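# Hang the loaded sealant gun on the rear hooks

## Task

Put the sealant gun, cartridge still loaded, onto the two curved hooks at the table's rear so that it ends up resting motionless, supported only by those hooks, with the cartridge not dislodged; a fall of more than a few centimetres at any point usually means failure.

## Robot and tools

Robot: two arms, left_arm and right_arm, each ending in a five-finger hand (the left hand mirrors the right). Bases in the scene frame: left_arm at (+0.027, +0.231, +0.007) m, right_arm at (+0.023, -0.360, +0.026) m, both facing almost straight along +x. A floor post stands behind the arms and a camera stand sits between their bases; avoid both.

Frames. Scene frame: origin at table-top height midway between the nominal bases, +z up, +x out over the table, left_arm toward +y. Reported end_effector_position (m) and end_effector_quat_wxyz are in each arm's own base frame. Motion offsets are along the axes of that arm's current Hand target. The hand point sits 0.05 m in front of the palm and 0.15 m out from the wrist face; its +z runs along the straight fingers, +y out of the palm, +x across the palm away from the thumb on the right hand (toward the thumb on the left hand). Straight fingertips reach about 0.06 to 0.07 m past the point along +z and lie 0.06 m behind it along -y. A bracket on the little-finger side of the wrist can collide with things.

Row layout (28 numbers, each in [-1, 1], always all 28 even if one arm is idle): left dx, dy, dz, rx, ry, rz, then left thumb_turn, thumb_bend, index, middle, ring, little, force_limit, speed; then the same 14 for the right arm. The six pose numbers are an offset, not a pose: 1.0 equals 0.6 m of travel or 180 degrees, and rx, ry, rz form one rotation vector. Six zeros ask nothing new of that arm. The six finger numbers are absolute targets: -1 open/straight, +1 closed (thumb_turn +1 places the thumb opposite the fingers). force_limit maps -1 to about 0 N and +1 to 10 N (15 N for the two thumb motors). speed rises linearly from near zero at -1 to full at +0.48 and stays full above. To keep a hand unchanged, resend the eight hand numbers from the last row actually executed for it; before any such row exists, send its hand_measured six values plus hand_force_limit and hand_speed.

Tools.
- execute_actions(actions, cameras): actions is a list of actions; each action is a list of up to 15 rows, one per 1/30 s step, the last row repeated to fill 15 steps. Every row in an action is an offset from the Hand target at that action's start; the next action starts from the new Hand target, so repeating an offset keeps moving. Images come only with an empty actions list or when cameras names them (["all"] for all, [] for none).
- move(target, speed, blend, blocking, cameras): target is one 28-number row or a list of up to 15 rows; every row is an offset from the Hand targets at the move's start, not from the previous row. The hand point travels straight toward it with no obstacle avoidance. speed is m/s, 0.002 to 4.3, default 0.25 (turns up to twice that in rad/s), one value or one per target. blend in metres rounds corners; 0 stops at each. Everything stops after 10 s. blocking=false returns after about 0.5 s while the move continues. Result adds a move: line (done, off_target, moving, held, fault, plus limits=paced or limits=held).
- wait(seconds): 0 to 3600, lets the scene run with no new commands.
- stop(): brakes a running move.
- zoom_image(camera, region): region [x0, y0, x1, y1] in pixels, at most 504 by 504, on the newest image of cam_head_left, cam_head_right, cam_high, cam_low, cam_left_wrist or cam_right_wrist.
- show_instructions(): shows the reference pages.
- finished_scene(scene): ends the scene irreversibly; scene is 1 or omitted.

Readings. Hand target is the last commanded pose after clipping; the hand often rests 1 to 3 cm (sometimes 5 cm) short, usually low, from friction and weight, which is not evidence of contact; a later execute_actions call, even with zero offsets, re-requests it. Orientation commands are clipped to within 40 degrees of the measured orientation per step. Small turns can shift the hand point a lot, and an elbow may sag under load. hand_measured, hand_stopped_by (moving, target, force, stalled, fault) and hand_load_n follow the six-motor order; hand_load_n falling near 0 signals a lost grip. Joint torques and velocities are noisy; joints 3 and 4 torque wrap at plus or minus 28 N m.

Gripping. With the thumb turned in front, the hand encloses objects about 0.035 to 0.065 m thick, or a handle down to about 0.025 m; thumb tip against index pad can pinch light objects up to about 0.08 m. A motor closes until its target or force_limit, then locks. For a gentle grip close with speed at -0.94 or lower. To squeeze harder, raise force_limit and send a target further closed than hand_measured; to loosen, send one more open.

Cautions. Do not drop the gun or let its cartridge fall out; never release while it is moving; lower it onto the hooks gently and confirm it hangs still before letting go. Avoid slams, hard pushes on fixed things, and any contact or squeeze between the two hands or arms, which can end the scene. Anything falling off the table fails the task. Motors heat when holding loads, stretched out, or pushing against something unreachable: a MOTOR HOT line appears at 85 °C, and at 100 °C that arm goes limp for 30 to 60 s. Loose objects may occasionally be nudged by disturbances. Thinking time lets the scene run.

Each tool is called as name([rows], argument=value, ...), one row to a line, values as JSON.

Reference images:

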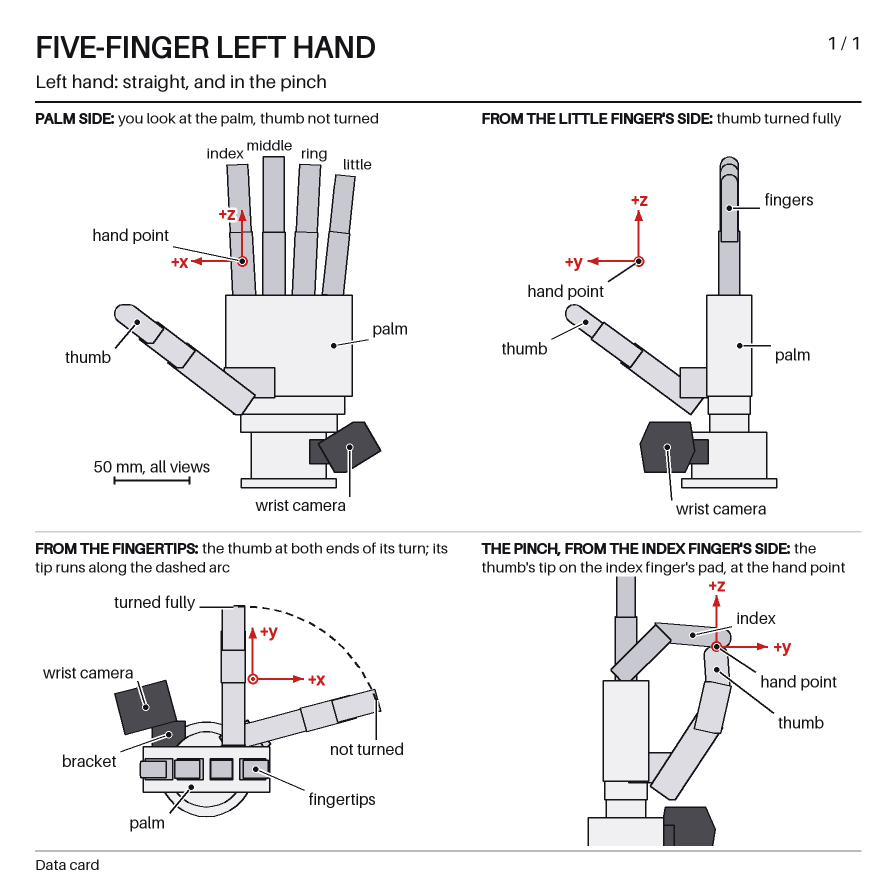

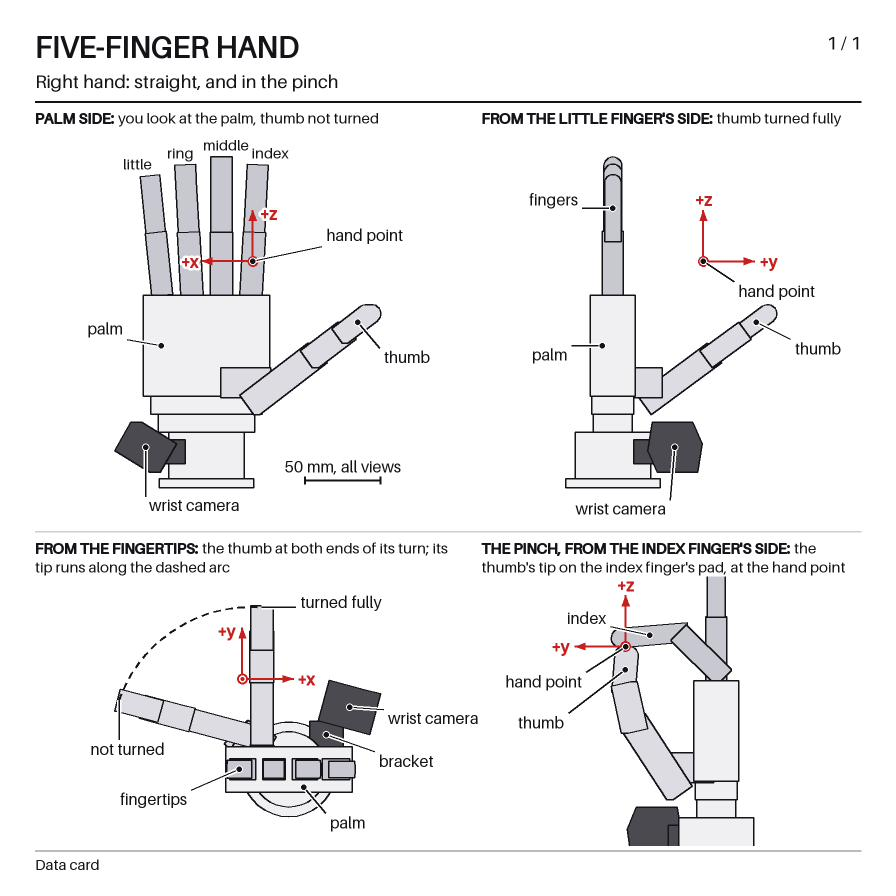

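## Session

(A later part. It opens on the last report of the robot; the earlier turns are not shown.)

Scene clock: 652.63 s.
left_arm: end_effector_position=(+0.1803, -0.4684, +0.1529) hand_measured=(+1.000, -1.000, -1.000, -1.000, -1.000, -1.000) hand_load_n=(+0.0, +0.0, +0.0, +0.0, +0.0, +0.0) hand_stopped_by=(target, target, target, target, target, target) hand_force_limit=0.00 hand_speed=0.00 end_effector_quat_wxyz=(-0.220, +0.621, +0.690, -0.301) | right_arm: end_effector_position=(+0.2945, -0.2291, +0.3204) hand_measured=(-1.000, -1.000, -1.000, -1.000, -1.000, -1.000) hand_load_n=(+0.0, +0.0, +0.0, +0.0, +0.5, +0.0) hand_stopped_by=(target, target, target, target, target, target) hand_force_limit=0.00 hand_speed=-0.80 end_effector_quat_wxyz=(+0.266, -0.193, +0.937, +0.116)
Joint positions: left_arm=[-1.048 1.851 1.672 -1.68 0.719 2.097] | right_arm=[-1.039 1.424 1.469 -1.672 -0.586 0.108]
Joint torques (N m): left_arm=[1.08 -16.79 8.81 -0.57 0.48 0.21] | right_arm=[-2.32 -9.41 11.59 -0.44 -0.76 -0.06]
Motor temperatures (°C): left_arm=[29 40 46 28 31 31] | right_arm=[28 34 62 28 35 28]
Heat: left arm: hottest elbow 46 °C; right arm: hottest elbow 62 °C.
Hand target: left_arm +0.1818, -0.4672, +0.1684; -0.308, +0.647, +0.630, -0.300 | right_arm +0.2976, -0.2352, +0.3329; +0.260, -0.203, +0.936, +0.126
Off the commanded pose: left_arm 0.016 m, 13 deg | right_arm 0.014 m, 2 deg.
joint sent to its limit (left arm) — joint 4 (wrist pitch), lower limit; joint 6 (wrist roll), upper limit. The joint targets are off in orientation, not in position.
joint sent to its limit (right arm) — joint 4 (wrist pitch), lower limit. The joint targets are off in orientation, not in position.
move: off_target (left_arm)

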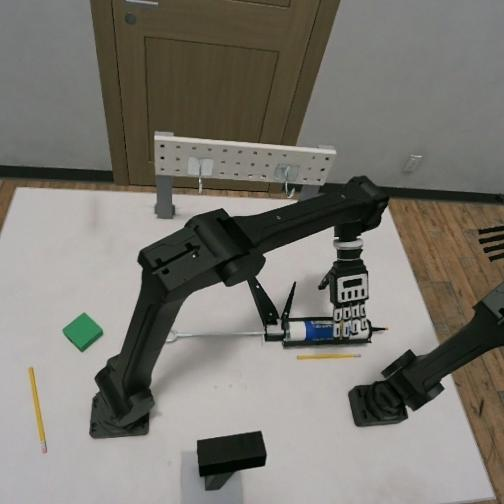

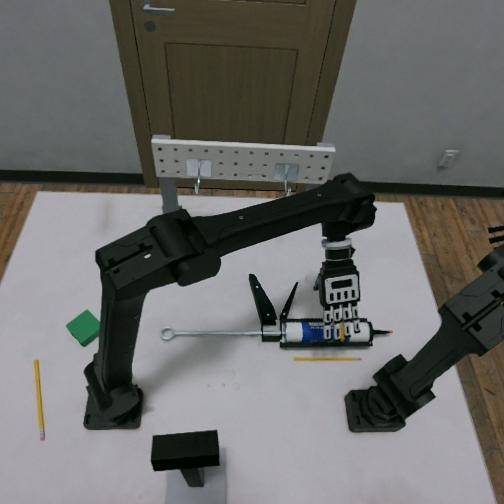

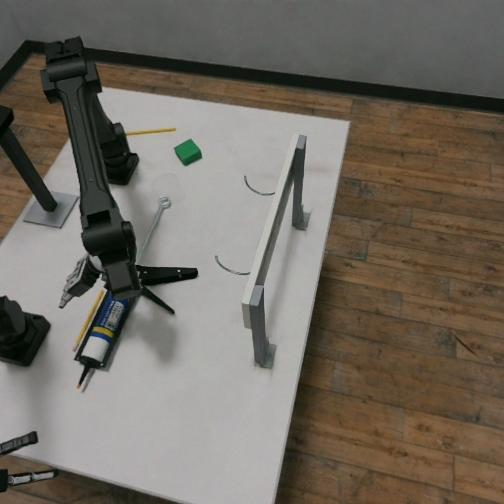

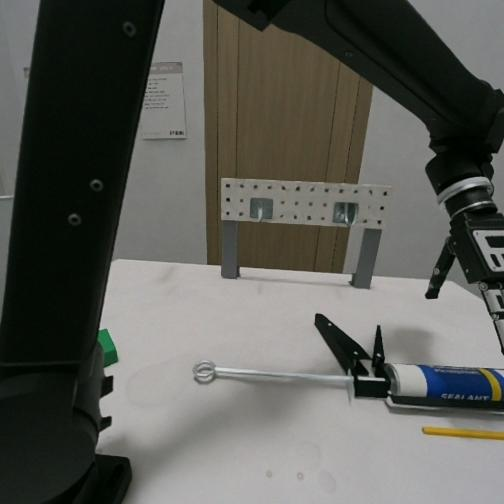

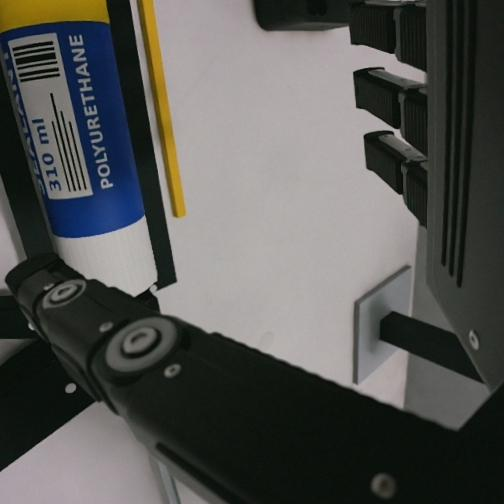

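move(target=[0.028,0.079,0.061,0,0,0,1,-1,-1,-1,-1,-1,0,0,0,0,0,0,0,0,-1,-1,-1,-1,-1,-1,0,-0.8], cameras=["cam_head_left","cam_head_right","cam_high","cam_low","cam_left_wrist"], speed=0.12)

zoom_image(camera="cam_head_left", region=[250, 230, 410, 390])

zoom_image(camera="cam_head_right", region=[250, 230, 410, 390])

zoom_image(camera="cam_high", region=[40, 220, 220, 400])

Scene clock: 679.63 s.
left_arm: end_effector_position=(+0.1791, -0.4522, +0.1081) hand_measured=(+1.000, -1.000, -1.000, -1.000, -1.000, -1.000) hand_load_n=(+0.0, +0.0, +0.0, +0.0, +0.0, -0.5) hand_stopped_by=(target, target, target, target, target, target) hand_force_limit=0.00 hand_speed=0.00 end_effector_quat_wxyz=(-0.263, +0.608, +0.699, -0.270) | right_arm: end_effector_position=(+0.2945, -0.2291, +0.3204) hand_measured=(-1.000, -1.000, -1.000, -1.000, -1.000, -1.000) hand_load_n=(+0.0, +0.0, +0.0, +0.0, +0.0, +0.0) hand_stopped_by=(target, target, target, target, target, target) hand_force_limit=0.00 hand_speed=-0.80 end_effector_quat_wxyz=(+0.266, -0.193, +0.937, +0.116)
Joint positions: left_arm=[-1.047 1.917 1.631 -1.68 0.685 2.097] | right_arm=[-1.039 1.424 1.469 -1.672 -0.586 0.108]
Joint torques (N m): left_arm=[1.9 -14.51 8.68 -0.9 0.28 0.2] | right_arm=[-2.37 -9.47 11.62 -0.42 -0.75 -0.06]
Motor temperatures (°C): left_arm=[29 40 43 28 32 31] | right_arm=[28 34 63 28 35 28]
Heat: left arm: hottest elbow 43 °C; right arm: hottest elbow 63 °C.
Hand target: left_arm +0.1836, -0.4504, +0.1087; -0.308, +0.647, +0.630, -0.300 | right_arm +0.2976, -0.2352, +0.3329; +0.260, -0.203, +0.936, +0.126
Off the commanded pose: left_arm 0.005 m, 11 deg | right_arm 0.014 m, 2 deg.
joint sent to its limit (left arm) — joint 4 (wrist pitch), lower limit; joint 6 (wrist roll), upper limit. The joint targets are off in orientation, not in position.
joint sent to its limit (right arm) — joint 4 (wrist pitch), lower limit. The joint targets are off in orientation, not in position.
move: off_target (left_arm)

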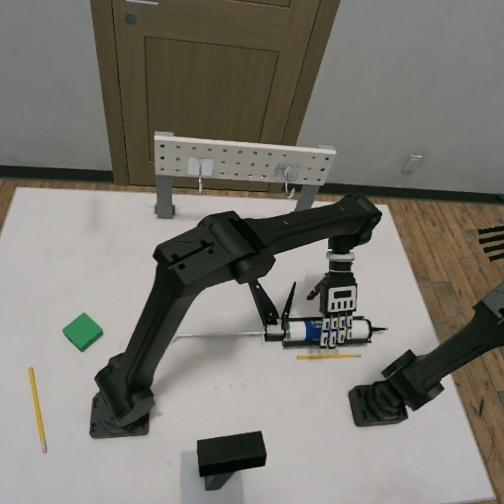

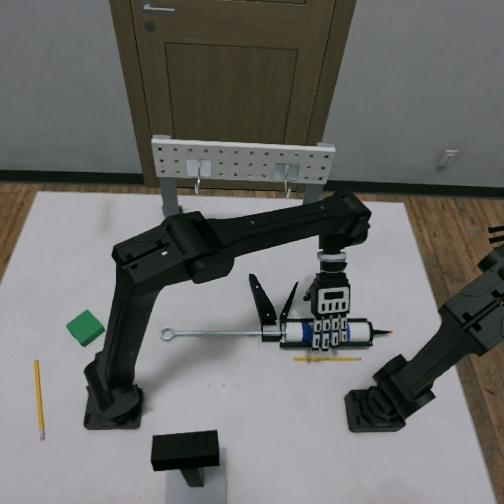

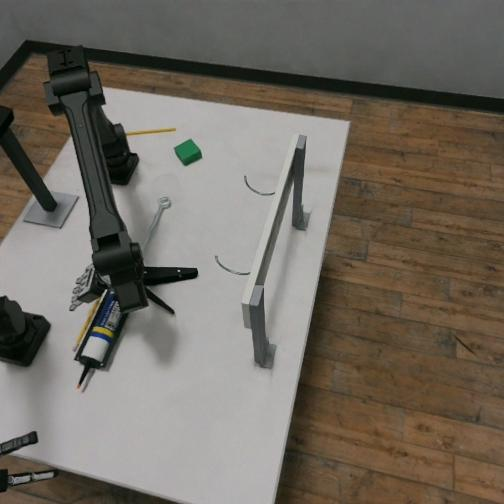

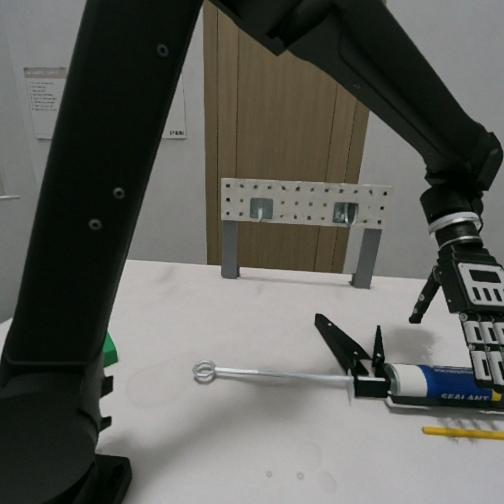

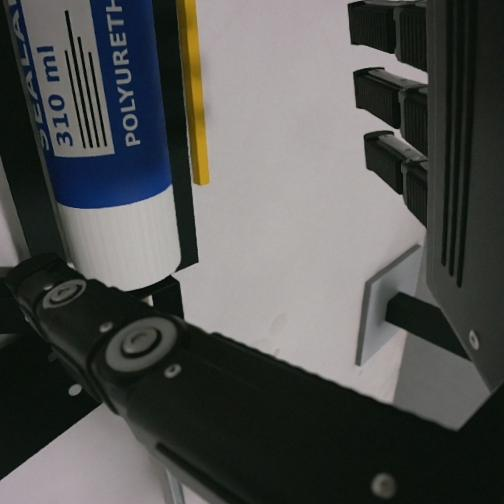

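Scaled by 3.150 from the camera's image (finer frame: 720x720).

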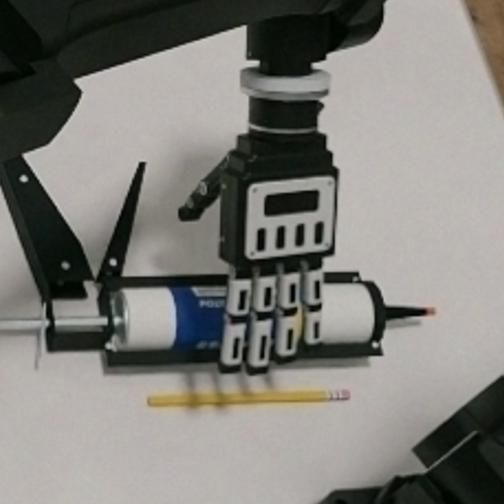

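Scaled by 3.150 from the camera's image (finer frame: 720x720).

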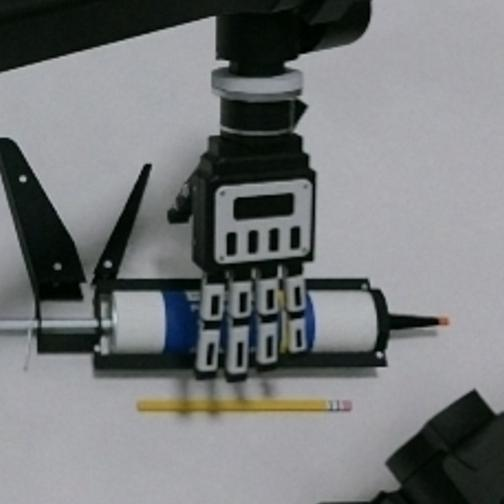

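Scaled by 2.800 from the camera's image (finer frame: 720x720).

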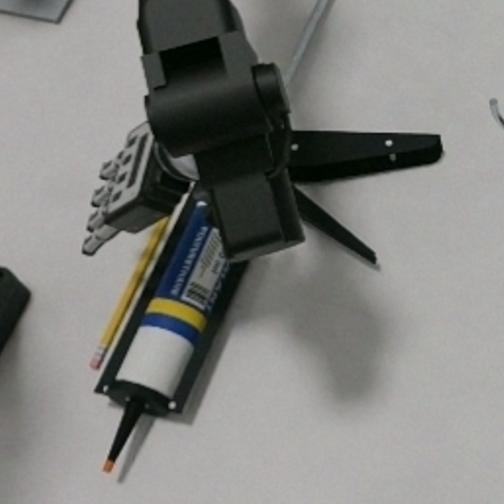

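move(target=[0.033,0.071,0.0585,0,0,0,1,-1,-1,-1,-1,-1,0,0,0,0,0,0,0,0,-1,-1,-1,-1,-1,-1,0,-0.8], cameras=["cam_head_left","cam_head_right","cam_high","cam_low","cam_left_wrist"], speed=0.1)

zoom_image(camera="cam_head_left", region=[250, 250, 390, 390])

zoom_image(camera="cam_low", region=[344, 260, 504, 420])

zoom_image(camera="cam_head_right", region=[250, 250, 390, 390])

Scene clock: 710.77 s.
left_arm: end_effector_position=(+0.1764, -0.4295, +0.0560) hand_measured=(+1.000, -1.000, -1.000, -1.000, -1.000, -1.000) hand_load_n=(+0.0, +0.0, +0.0, +0.0, +0.0, +0.0) hand_stopped_by=(target, target, target, target, target, target) hand_force_limit=0.00 hand_speed=0.00 end_effector_quat_wxyz=(-0.277, +0.600, +0.705, -0.257) | right_arm: end_effector_position=(+0.2945, -0.2291, +0.3204) hand_measured=(-1.000, -1.000, -1.000, -1.000, -1.000, -1.000) hand_load_n=(+0.0, +0.0, +0.0, +0.0, +0.0, +0.0) hand_stopped_by=(target, target, target, target, target, target) hand_force_limit=0.00 hand_speed=-0.80 end_effector_quat_wxyz=(+0.266, -0.193, +0.937, +0.116)
Joint positions: left_arm=[-1.036 1.939 1.511 -1.577 0.665 2.097] | right_arm=[-1.039 1.424 1.469 -1.672 -0.586 0.108]
Joint torques (N m): left_arm=[1.26 -14.45 8.05 -0.32 0.31 0.19] | right_arm=[-2.26 -9.29 11.55 -0.42 -0.75 -0.06]
Motor temperatures (°C): left_arm=[29 40 43 28 32 31] | right_arm=[28 34 63 28 35 28]
Heat: left arm: hottest elbow 43 °C; right arm: hottest elbow 63 °C.
Hand target: left_arm +0.1838, -0.4306, +0.0534; -0.308, +0.647, +0.630, -0.300 | right_arm +0.2976, -0.2352, +0.3329; +0.260, -0.203, +0.936, +0.126
Off the commanded pose: left_arm 0.008 m, 12 deg | right_arm 0.014 m, 2 deg.
joint sent to its limit (left arm) — joint 6 (wrist roll), upper limit. The joint targets are off in orientation, not in position.
joint sent to its limit (right arm) — joint 4 (wrist pitch), lower limit. The joint targets are off in orientation, not in position.
move: off_target (left_arm)

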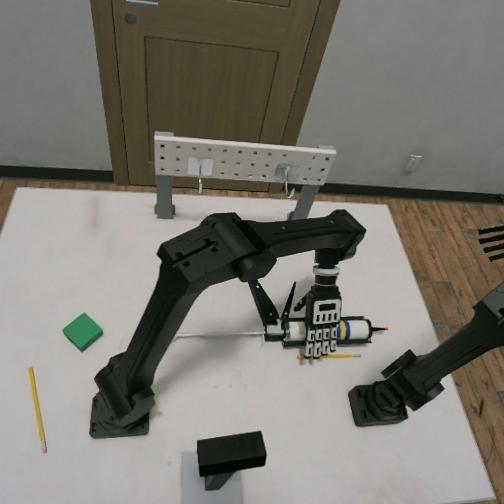

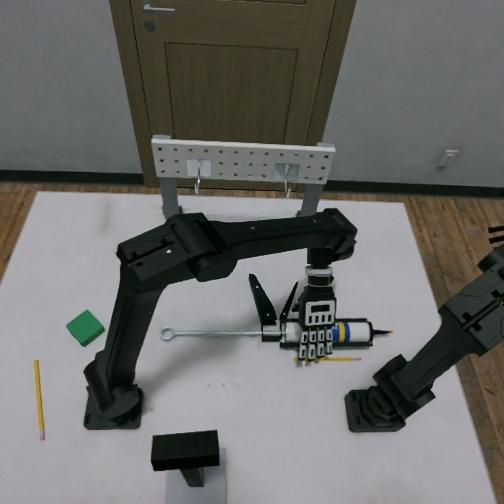

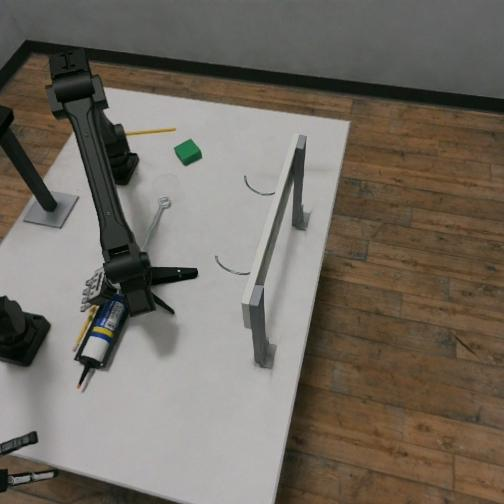

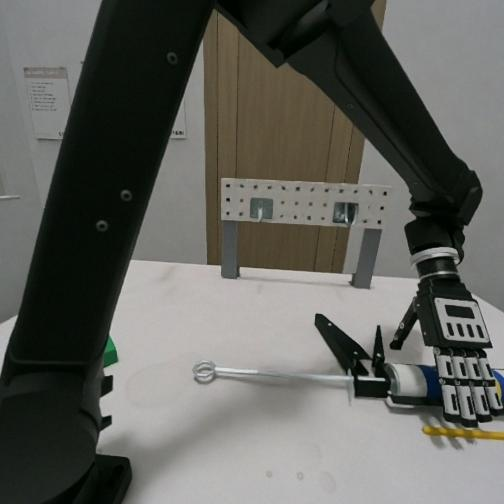

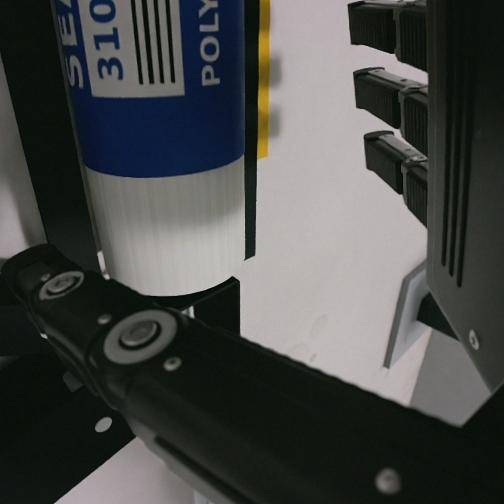

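Scaled by 3.600 from the camera's image (finer frame: 720x720).

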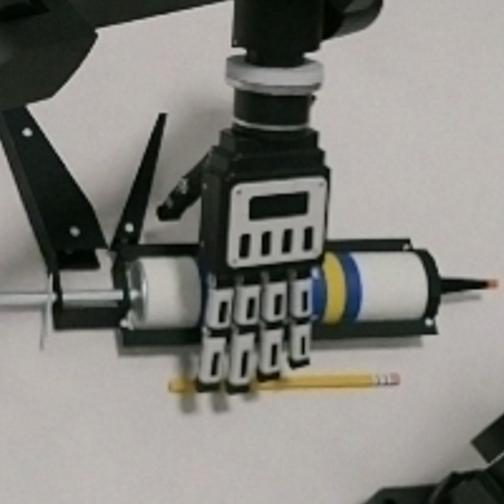

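Scaled by 3.150 from the camera's image (finer frame: 720x720).

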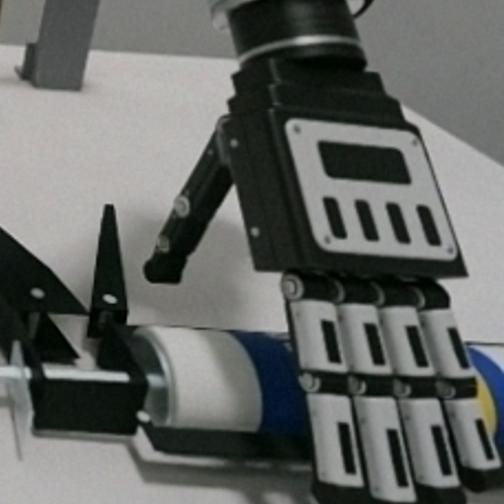

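Scaled by 3.600 from the camera's image (finer frame: 720x720).

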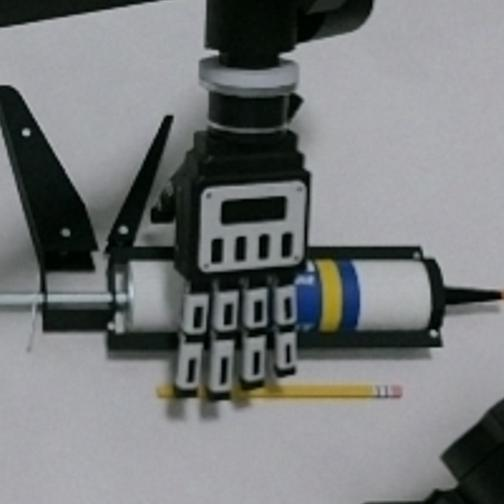

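move(target=[-0.008,0.043,0.035,0,0,0,1,-1,-1,-1,-1,-1,0,0,0,0,0,0,0,0,-1,-1,-1,-1,-1,-1,0,-0.8], cameras=["cam_head_left","cam_head_right","cam_low","cam_left_wrist"], speed=0.06)

zoom_image(camera="cam_head_left", region=[250, 250, 390, 390])

zoom_image(camera="cam_low", region=[344, 260, 504, 420])

Scene clock: 741.73 s.
left_arm: end_effector_position=(+0.1790, -0.4340, +0.0241) hand_measured=(+1.000, -1.000, -1.000, -1.000, -1.000, -1.000) hand_load_n=(+0.0, +0.0, +0.0, +0.0, +0.0, +0.0) hand_stopped_by=(target, target, target, target, target, target) hand_force_limit=0.00 hand_speed=0.00 end_effector_quat_wxyz=(-0.275, +0.601, +0.705, -0.258) | right_arm: end_effector_position=(+0.2945, -0.2291, +0.3204) hand_measured=(-1.000, -1.000, -1.000, -1.000, -1.000, -1.000) hand_load_n=(+0.0, +0.0, +0.0, +0.5, +0.0, +0.0) hand_stopped_by=(target, target, target, target, target, target) hand_force_limit=0.00 hand_speed=-0.80 end_effector_quat_wxyz=(+0.266, -0.193, +0.937, +0.116)
Joint positions: left_arm=[-1.036 1.985 1.493 -1.508 0.665 2.097] | right_arm=[-1.039 1.424 1.469 -1.672 -0.586 0.108]
Joint torques (N m): left_arm=[1.44 -14.33 7.54 -0.39 0.42 0.16] | right_arm=[-2.32 -9.47 11.62 -0.43 -0.75 -0.06]
Motor temperatures (°C): left_arm=[29 38 41 28 32 31] | right_arm=[28 34 63 28 35 28]
Heat: left arm: hottest elbow 41 °C; right arm: hottest elbow 63 °C.
Hand target: left_arm +0.1836, -0.4353, +0.0201; -0.308, +0.647, +0.630, -0.300 | right_arm +0.2976, -0.2352, +0.3329; +0.260, -0.203, +0.936, +0.126
Off the commanded pose: left_arm 0.006 m, 12 deg | right_arm 0.014 m, 2 deg.
joint sent to its limit (left arm) — joint 6 (wrist roll), upper limit. The joint targets are off in orientation, not in position.
joint sent to its limit (right arm) — joint 4 (wrist pitch), lower limit. The joint targets are off in orientation, not in position.
move: off_target (left_arm)

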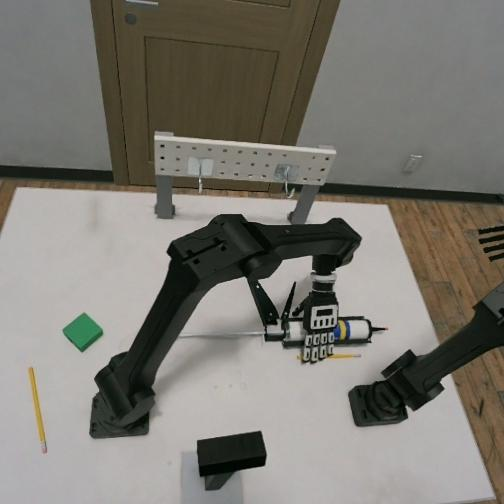

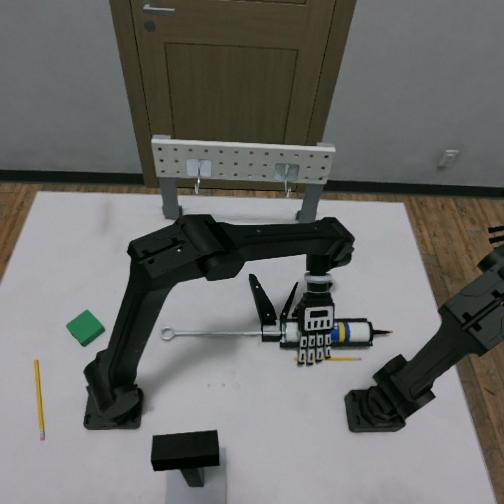

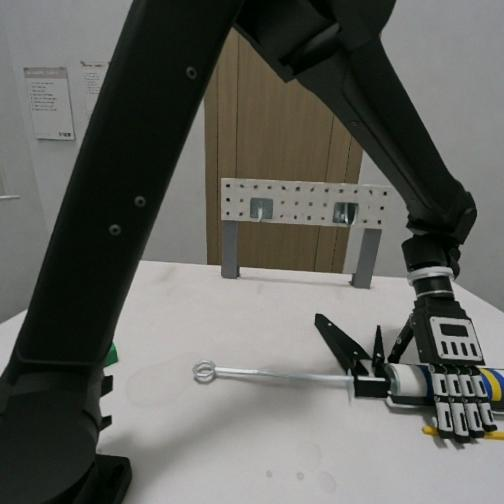

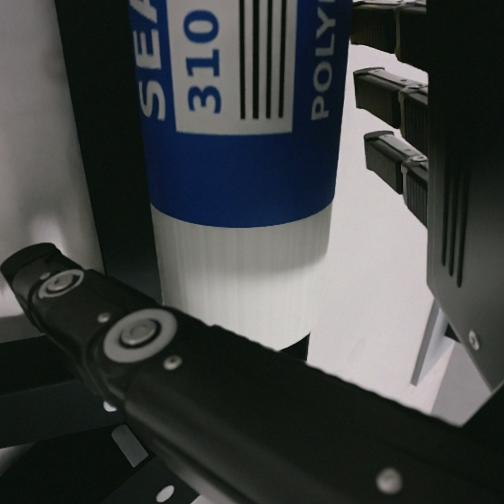

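Scaled by 3.600 from the camera's image (finer frame: 720x720).

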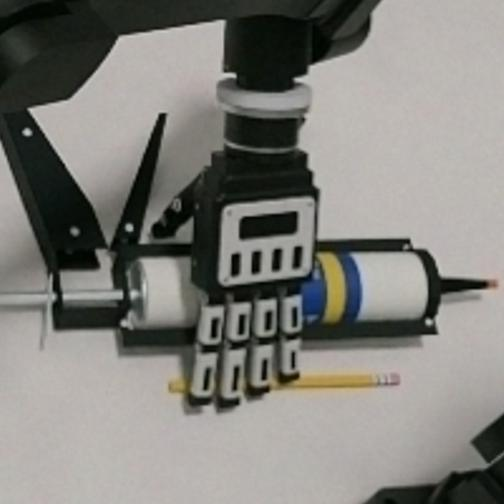

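Scaled by 3.150 from the camera's image (finer frame: 720x720).

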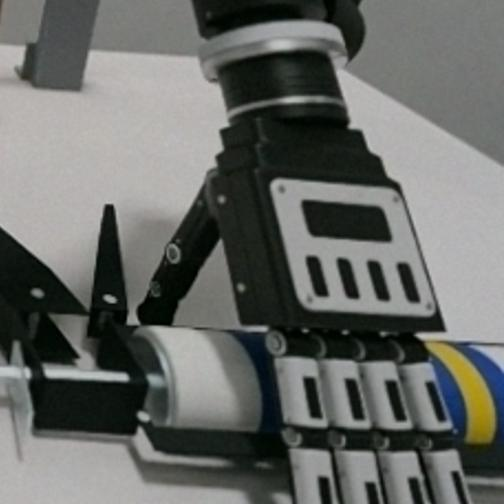

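move(target=[0,0,0,0,0,0,1,0.2,0.1,0.1,0.1,0.1,-0.6,-0.9,0,0,0,0,0,0,-1,-1,-1,-1,-1,-1,0,-0.8], cameras=["cam_head_left","cam_low","cam_left_wrist"])

zoom_image(camera="cam_head_left", region=[250, 250, 390, 390])

zoom_image(camera="cam_low", region=[344, 260, 504, 420])

Scene clock: 758.13 s.
left_arm: end_effector_position=(+0.1769, -0.4363, +0.0248) hand_measured=(+1.000, -0.820, -0.424, -0.676, -0.842, -0.676) hand_load_n=(+0.0, +3.5, +3.0, +2.0, -0.5, +1.0) hand_stopped_by=(target, force, force, force, force, force) hand_force_limit=-0.60 hand_speed=-0.90 end_effector_quat_wxyz=(-0.275, +0.601, +0.702, -0.266) | right_arm: end_effector_position=(+0.2945, -0.2291, +0.3204) hand_measured=(-1.000, -1.000, -1.000, -1.000, -1.000, -1.000) hand_load_n=(+0.0, +0.0, +0.0, +0.0, +0.0, +0.0) hand_stopped_by=(target, target, target, target, target, target) hand_force_limit=0.00 hand_speed=-0.80 end_effector_quat_wxyz=(+0.266, -0.193, +0.937, +0.116)
Joint positions: left_arm=[-1.036 1.985 1.493 -1.508 0.681 2.106] | right_arm=[-1.039 1.424 1.469 -1.672 -0.586 0.108]
Joint torques (N m): left_arm=[1.79 -14.15 7.35 -0.23 -0.13 0.12] | right_arm=[-2.26 -9.29 11.58 -0.42 -0.75 -0.06]
Motor temperatures (°C): left_arm=[29 38 40 28 32 31] | right_arm=[28 34 64 28 35 28]
Heat: left arm: hottest elbow 40 °C; right arm: hottest elbow 64 °C.
Hand target: left_arm +0.1836, -0.4353, +0.0201; -0.308, +0.647, +0.630, -0.300 | right_arm +0.2976, -0.2352, +0.3329; +0.260, -0.203, +0.936, +0.126
Off the commanded pose: left_arm 0.008 m, 11 deg | right_arm 0.014 m, 2 deg.
joint sent to its limit (left arm) — joint 6 (wrist roll), upper limit. The joint targets are off in orientation, not in position.
joint sent to its limit (right arm) — joint 4 (wrist pitch), lower limit. The joint targets are off in orientation, not in position.
move: done

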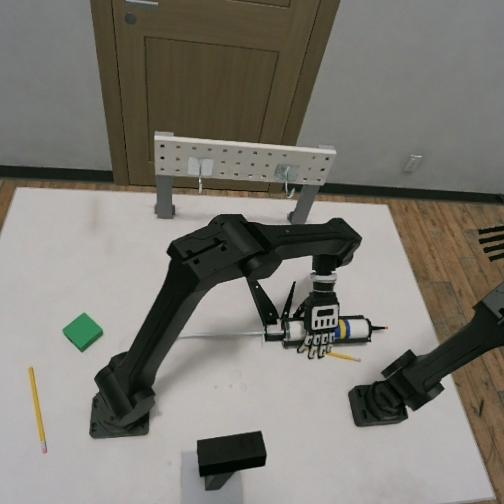

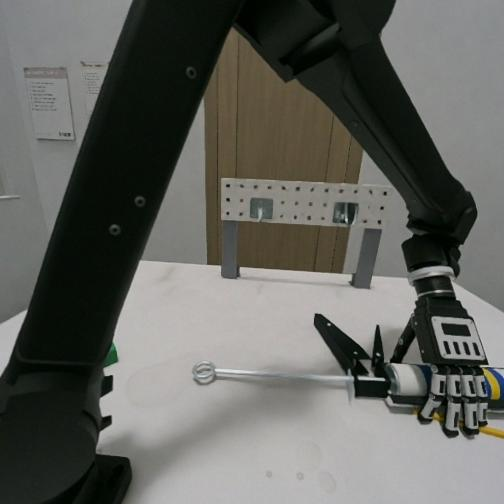

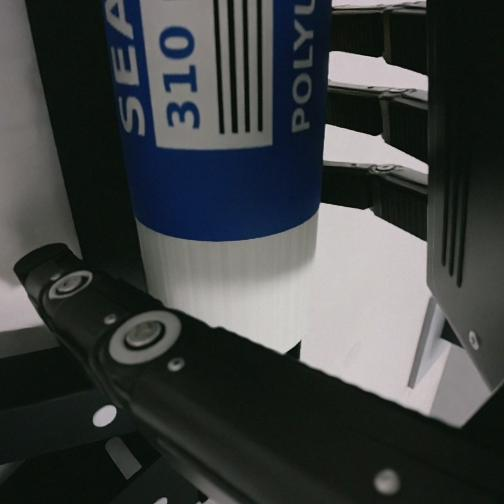

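Scaled by 3.600 from the camera's image (finer frame: 720x720).

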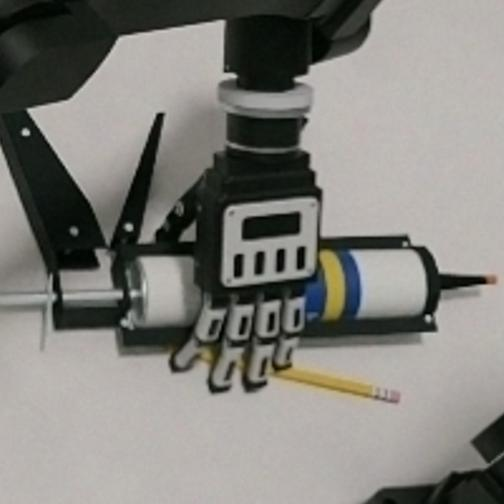

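Scaled by 3.150 from the camera's image (finer frame: 720x720).

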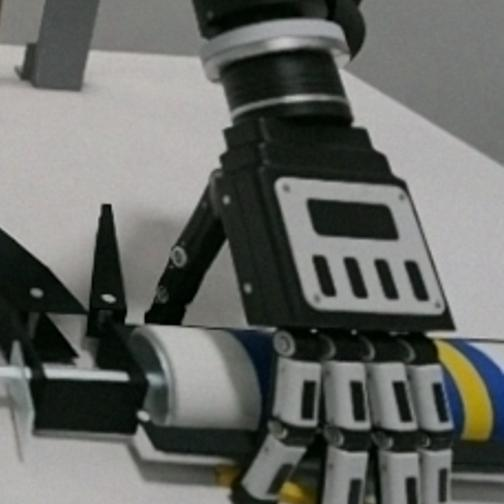

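move(target=[0,0,0,0,0,0,1,0.25,0.15,0.15,0.15,0.15,-0.1,-0.9,0,0,0,0,0,0,-1,-1,-1,-1,-1,-1,0,-0.8], cameras=["cam_head_left","cam_low","cam_left_wrist","cam_high"])

zoom_image(camera="cam_head_left", region=[250, 250, 390, 390])

zoom_image(camera="cam_low", region=[344, 260, 504, 420])

zoom_image(camera="cam_left_wrist", region=[0, 0, 504, 504])

Scene clock: 777.80 s.
left_arm: end_effector_position=(+0.1760, -0.4373, +0.0250) hand_measured=(+1.000, -0.816, -0.398, -0.640, -0.640, -0.622) hand_load_n=(+0.0, +9.0, +4.5, +2.0, +5.0, +0.5) hand_stopped_by=(target, force, force, force, force, force) hand_force_limit=-0.10 hand_speed=-0.90 end_effector_quat_wxyz=(-0.275, +0.602, +0.699, -0.270) | right_arm: end_effector_position=(+0.2945, -0.2291, +0.3204) hand_measured=(-1.000, -1.000, -1.000, -1.000, -1.000, -1.000) hand_load_n=(+0.0, +0.0, +0.0, +0.0, +0.0, +0.0) hand_stopped_by=(target, target, target, target, target, target) hand_force_limit=0.00 hand_speed=-0.80 end_effector_quat_wxyz=(+0.266, -0.193, +0.937, +0.116)
Joint positions: left_arm=[-1.036 1.985 1.493 -1.509 0.688 2.113] | right_arm=[-1.039 1.424 1.469 -1.672 -0.586 0.108]
Joint torques (N m): left_arm=[1.38 -14.27 7.41 -0.14 -0.38 0.01] | right_arm=[-2.43 -9.29 11.63 -0.42 -0.75 -0.06]
Motor temperatures (°C): left_arm=[29 38 40 28 31 31] | right_arm=[28 34 64 28 35 28]
Heat: left arm: hottest elbow 40 °C; right arm: hottest elbow 64 °C.
Hand target: left_arm +0.1836, -0.4354, +0.0202; -0.308, +0.647, +0.630, -0.300 | right_arm +0.2976, -0.2352, +0.3329; +0.260, -0.203, +0.936, +0.126
Off the commanded pose: left_arm 0.009 m, 11 deg | right_arm 0.014 m, 2 deg.
joint sent to its limit (left arm) — joint 6 (wrist roll), upper limit. The joint targets are off in orientation, not in position.
joint sent to its limit (right arm) — joint 4 (wrist pitch), lower limit. The joint targets are off in orientation, not in position.
move: done
Images, in order (width x height): cam_head_left 504x504, cam_high 504x504, cam_low 504x504, cam_left_wrist 504x504.

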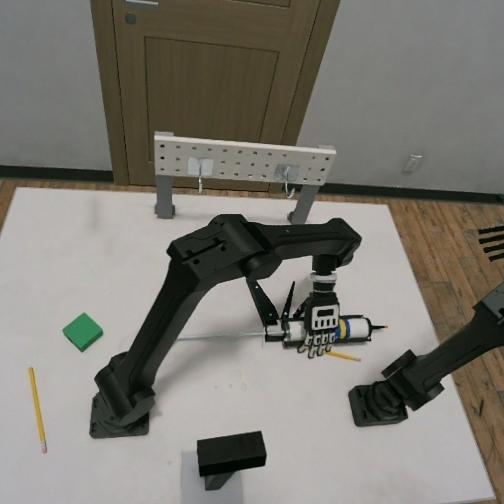

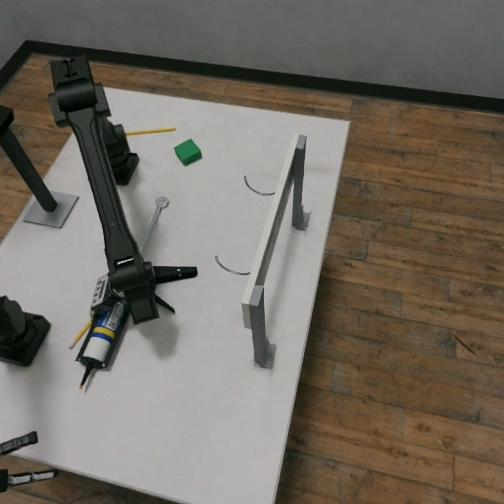

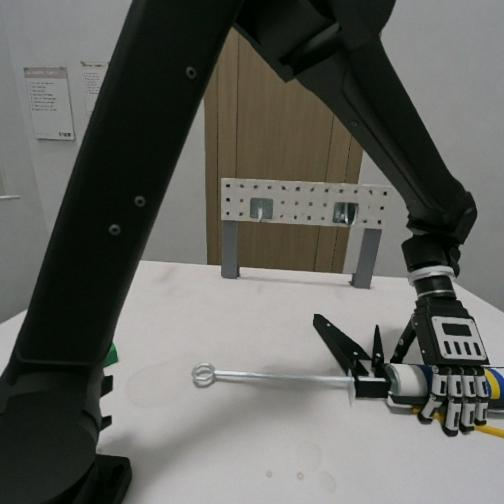

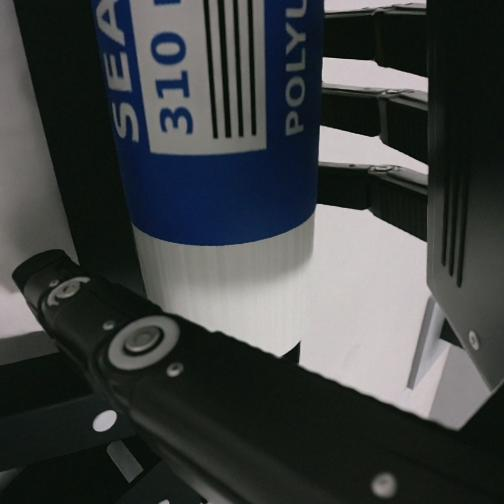

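Scaled by 3.600 from the camera's image (finer frame: 720x720).

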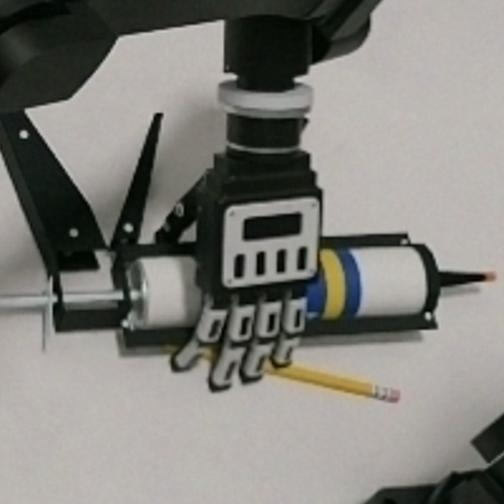

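Scaled by 3.150 from the camera's image (finer frame: 720x720).

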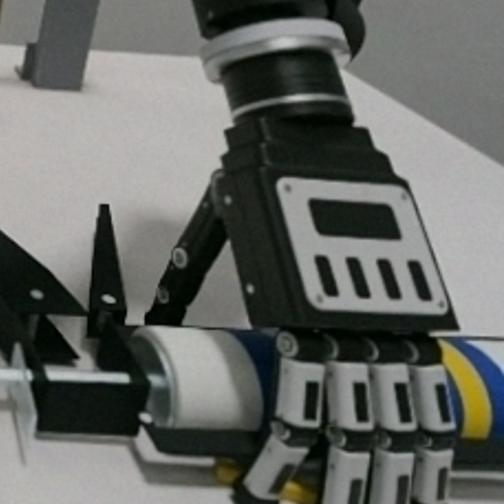

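Scaled by 1.000.

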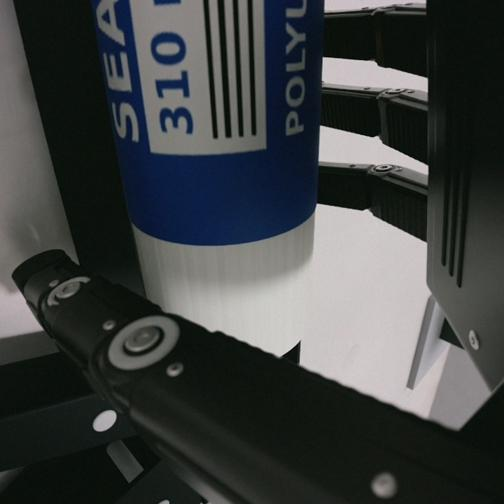

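move(target=[0,-0.039,-0.0315,0,0,0,1,0.25,0.15,0.15,0.15,0.15,-0.1,-0.9,0,0,0,0,0,0,-1,-1,-1,-1,-1,-1,0,-0.8], cameras=["cam_head_left","cam_low","cam_left_wrist","cam_high"], speed=0.05)

zoom_image(camera="cam_low", region=[180, 220, 504, 480])

Scene clock: 788.83 s.
left_arm: end_effector_position=(+0.1744, -0.4316, +0.0270) hand_measured=(+1.000, -0.816, -0.398, -0.640, -0.640, -0.622) hand_load_n=(+0.0, +9.0, +5.0, +0.0, +0.5, +2.5) hand_stopped_by=(target, force, force, force, force, force) hand_force_limit=-0.10 hand_speed=-0.90 end_effector_quat_wxyz=(-0.284, +0.599, +0.700, -0.263) | right_arm: end_effector_position=(+0.2945, -0.2291, +0.3204) hand_measured=(-1.000, -1.000, -1.000, -1.000, -1.000, -1.000) hand_load_n=(+0.0, +0.0, +0.0, +0.0, +0.0, +0.0) hand_stopped_by=(target, target, target, target, target, target) hand_force_limit=0.00 hand_speed=-0.80 end_effector_quat_wxyz=(+0.266, -0.193, +0.937, +0.116)
Joint positions: left_arm=[-1.036 1.985 1.493 -1.531 0.679 2.113] | right_arm=[-1.039 1.424 1.469 -1.672 -0.586 0.108]
Joint torques (N m): left_arm=[1.14 -17.55 9.68 -1.76 -0.13 0.04] | right_arm=[-2.43 -9.35 11.62 -0.42 -0.74 -0.06]
Motor temperatures (°C): left_arm=[29 37 39 28 31 31] | right_arm=[28 34 64 28 35 28]
Heat: left arm: hottest elbow 39 °C; right arm: hottest elbow 64 °C.
Hand target: left_arm +0.1835, -0.4354, +0.0502; -0.308, +0.647, +0.630, -0.300 | right_arm +0.2976, -0.2352, +0.3329; +0.260, -0.203, +0.936, +0.126
Off the commanded pose: left_arm 0.025 m, 11 deg | right_arm 0.014 m, 2 deg.
joint sent to its limit (left arm) — joint 6 (wrist roll), upper limit. The joint targets are off in orientation, not in position.
joint sent to its limit (right arm) — joint 4 (wrist pitch), lower limit. The joint targets are off in orientation, not in position.
move: off_target (left_arm)
Images, in order (width x height): cam_head_left 504x504, cam_high 504x504, cam_low 504x504, cam_left_wrist 504x504.

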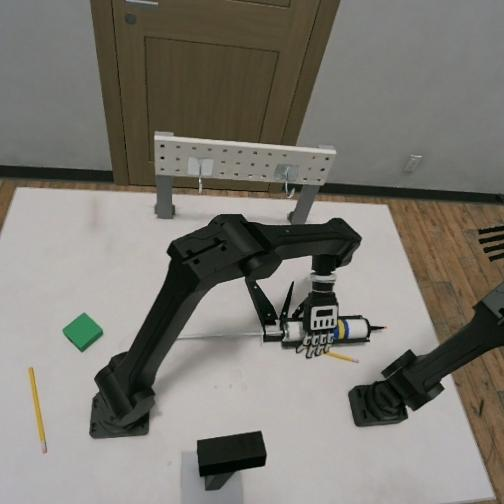

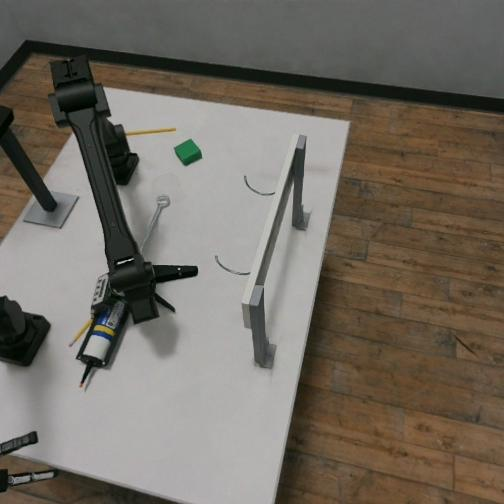

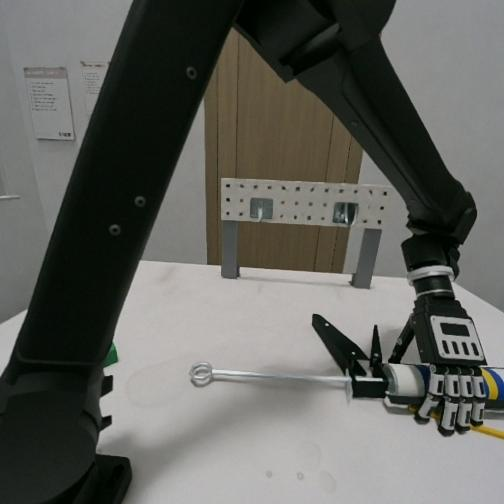

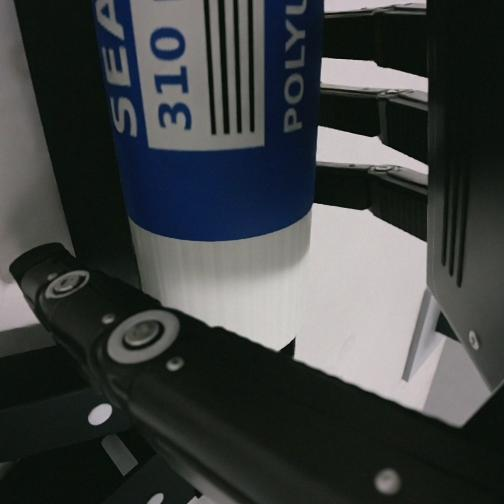

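Scaled by 1.556 from the camera's image (finer frame: 720x720).

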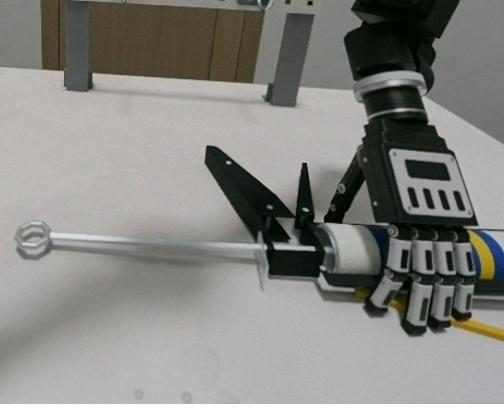

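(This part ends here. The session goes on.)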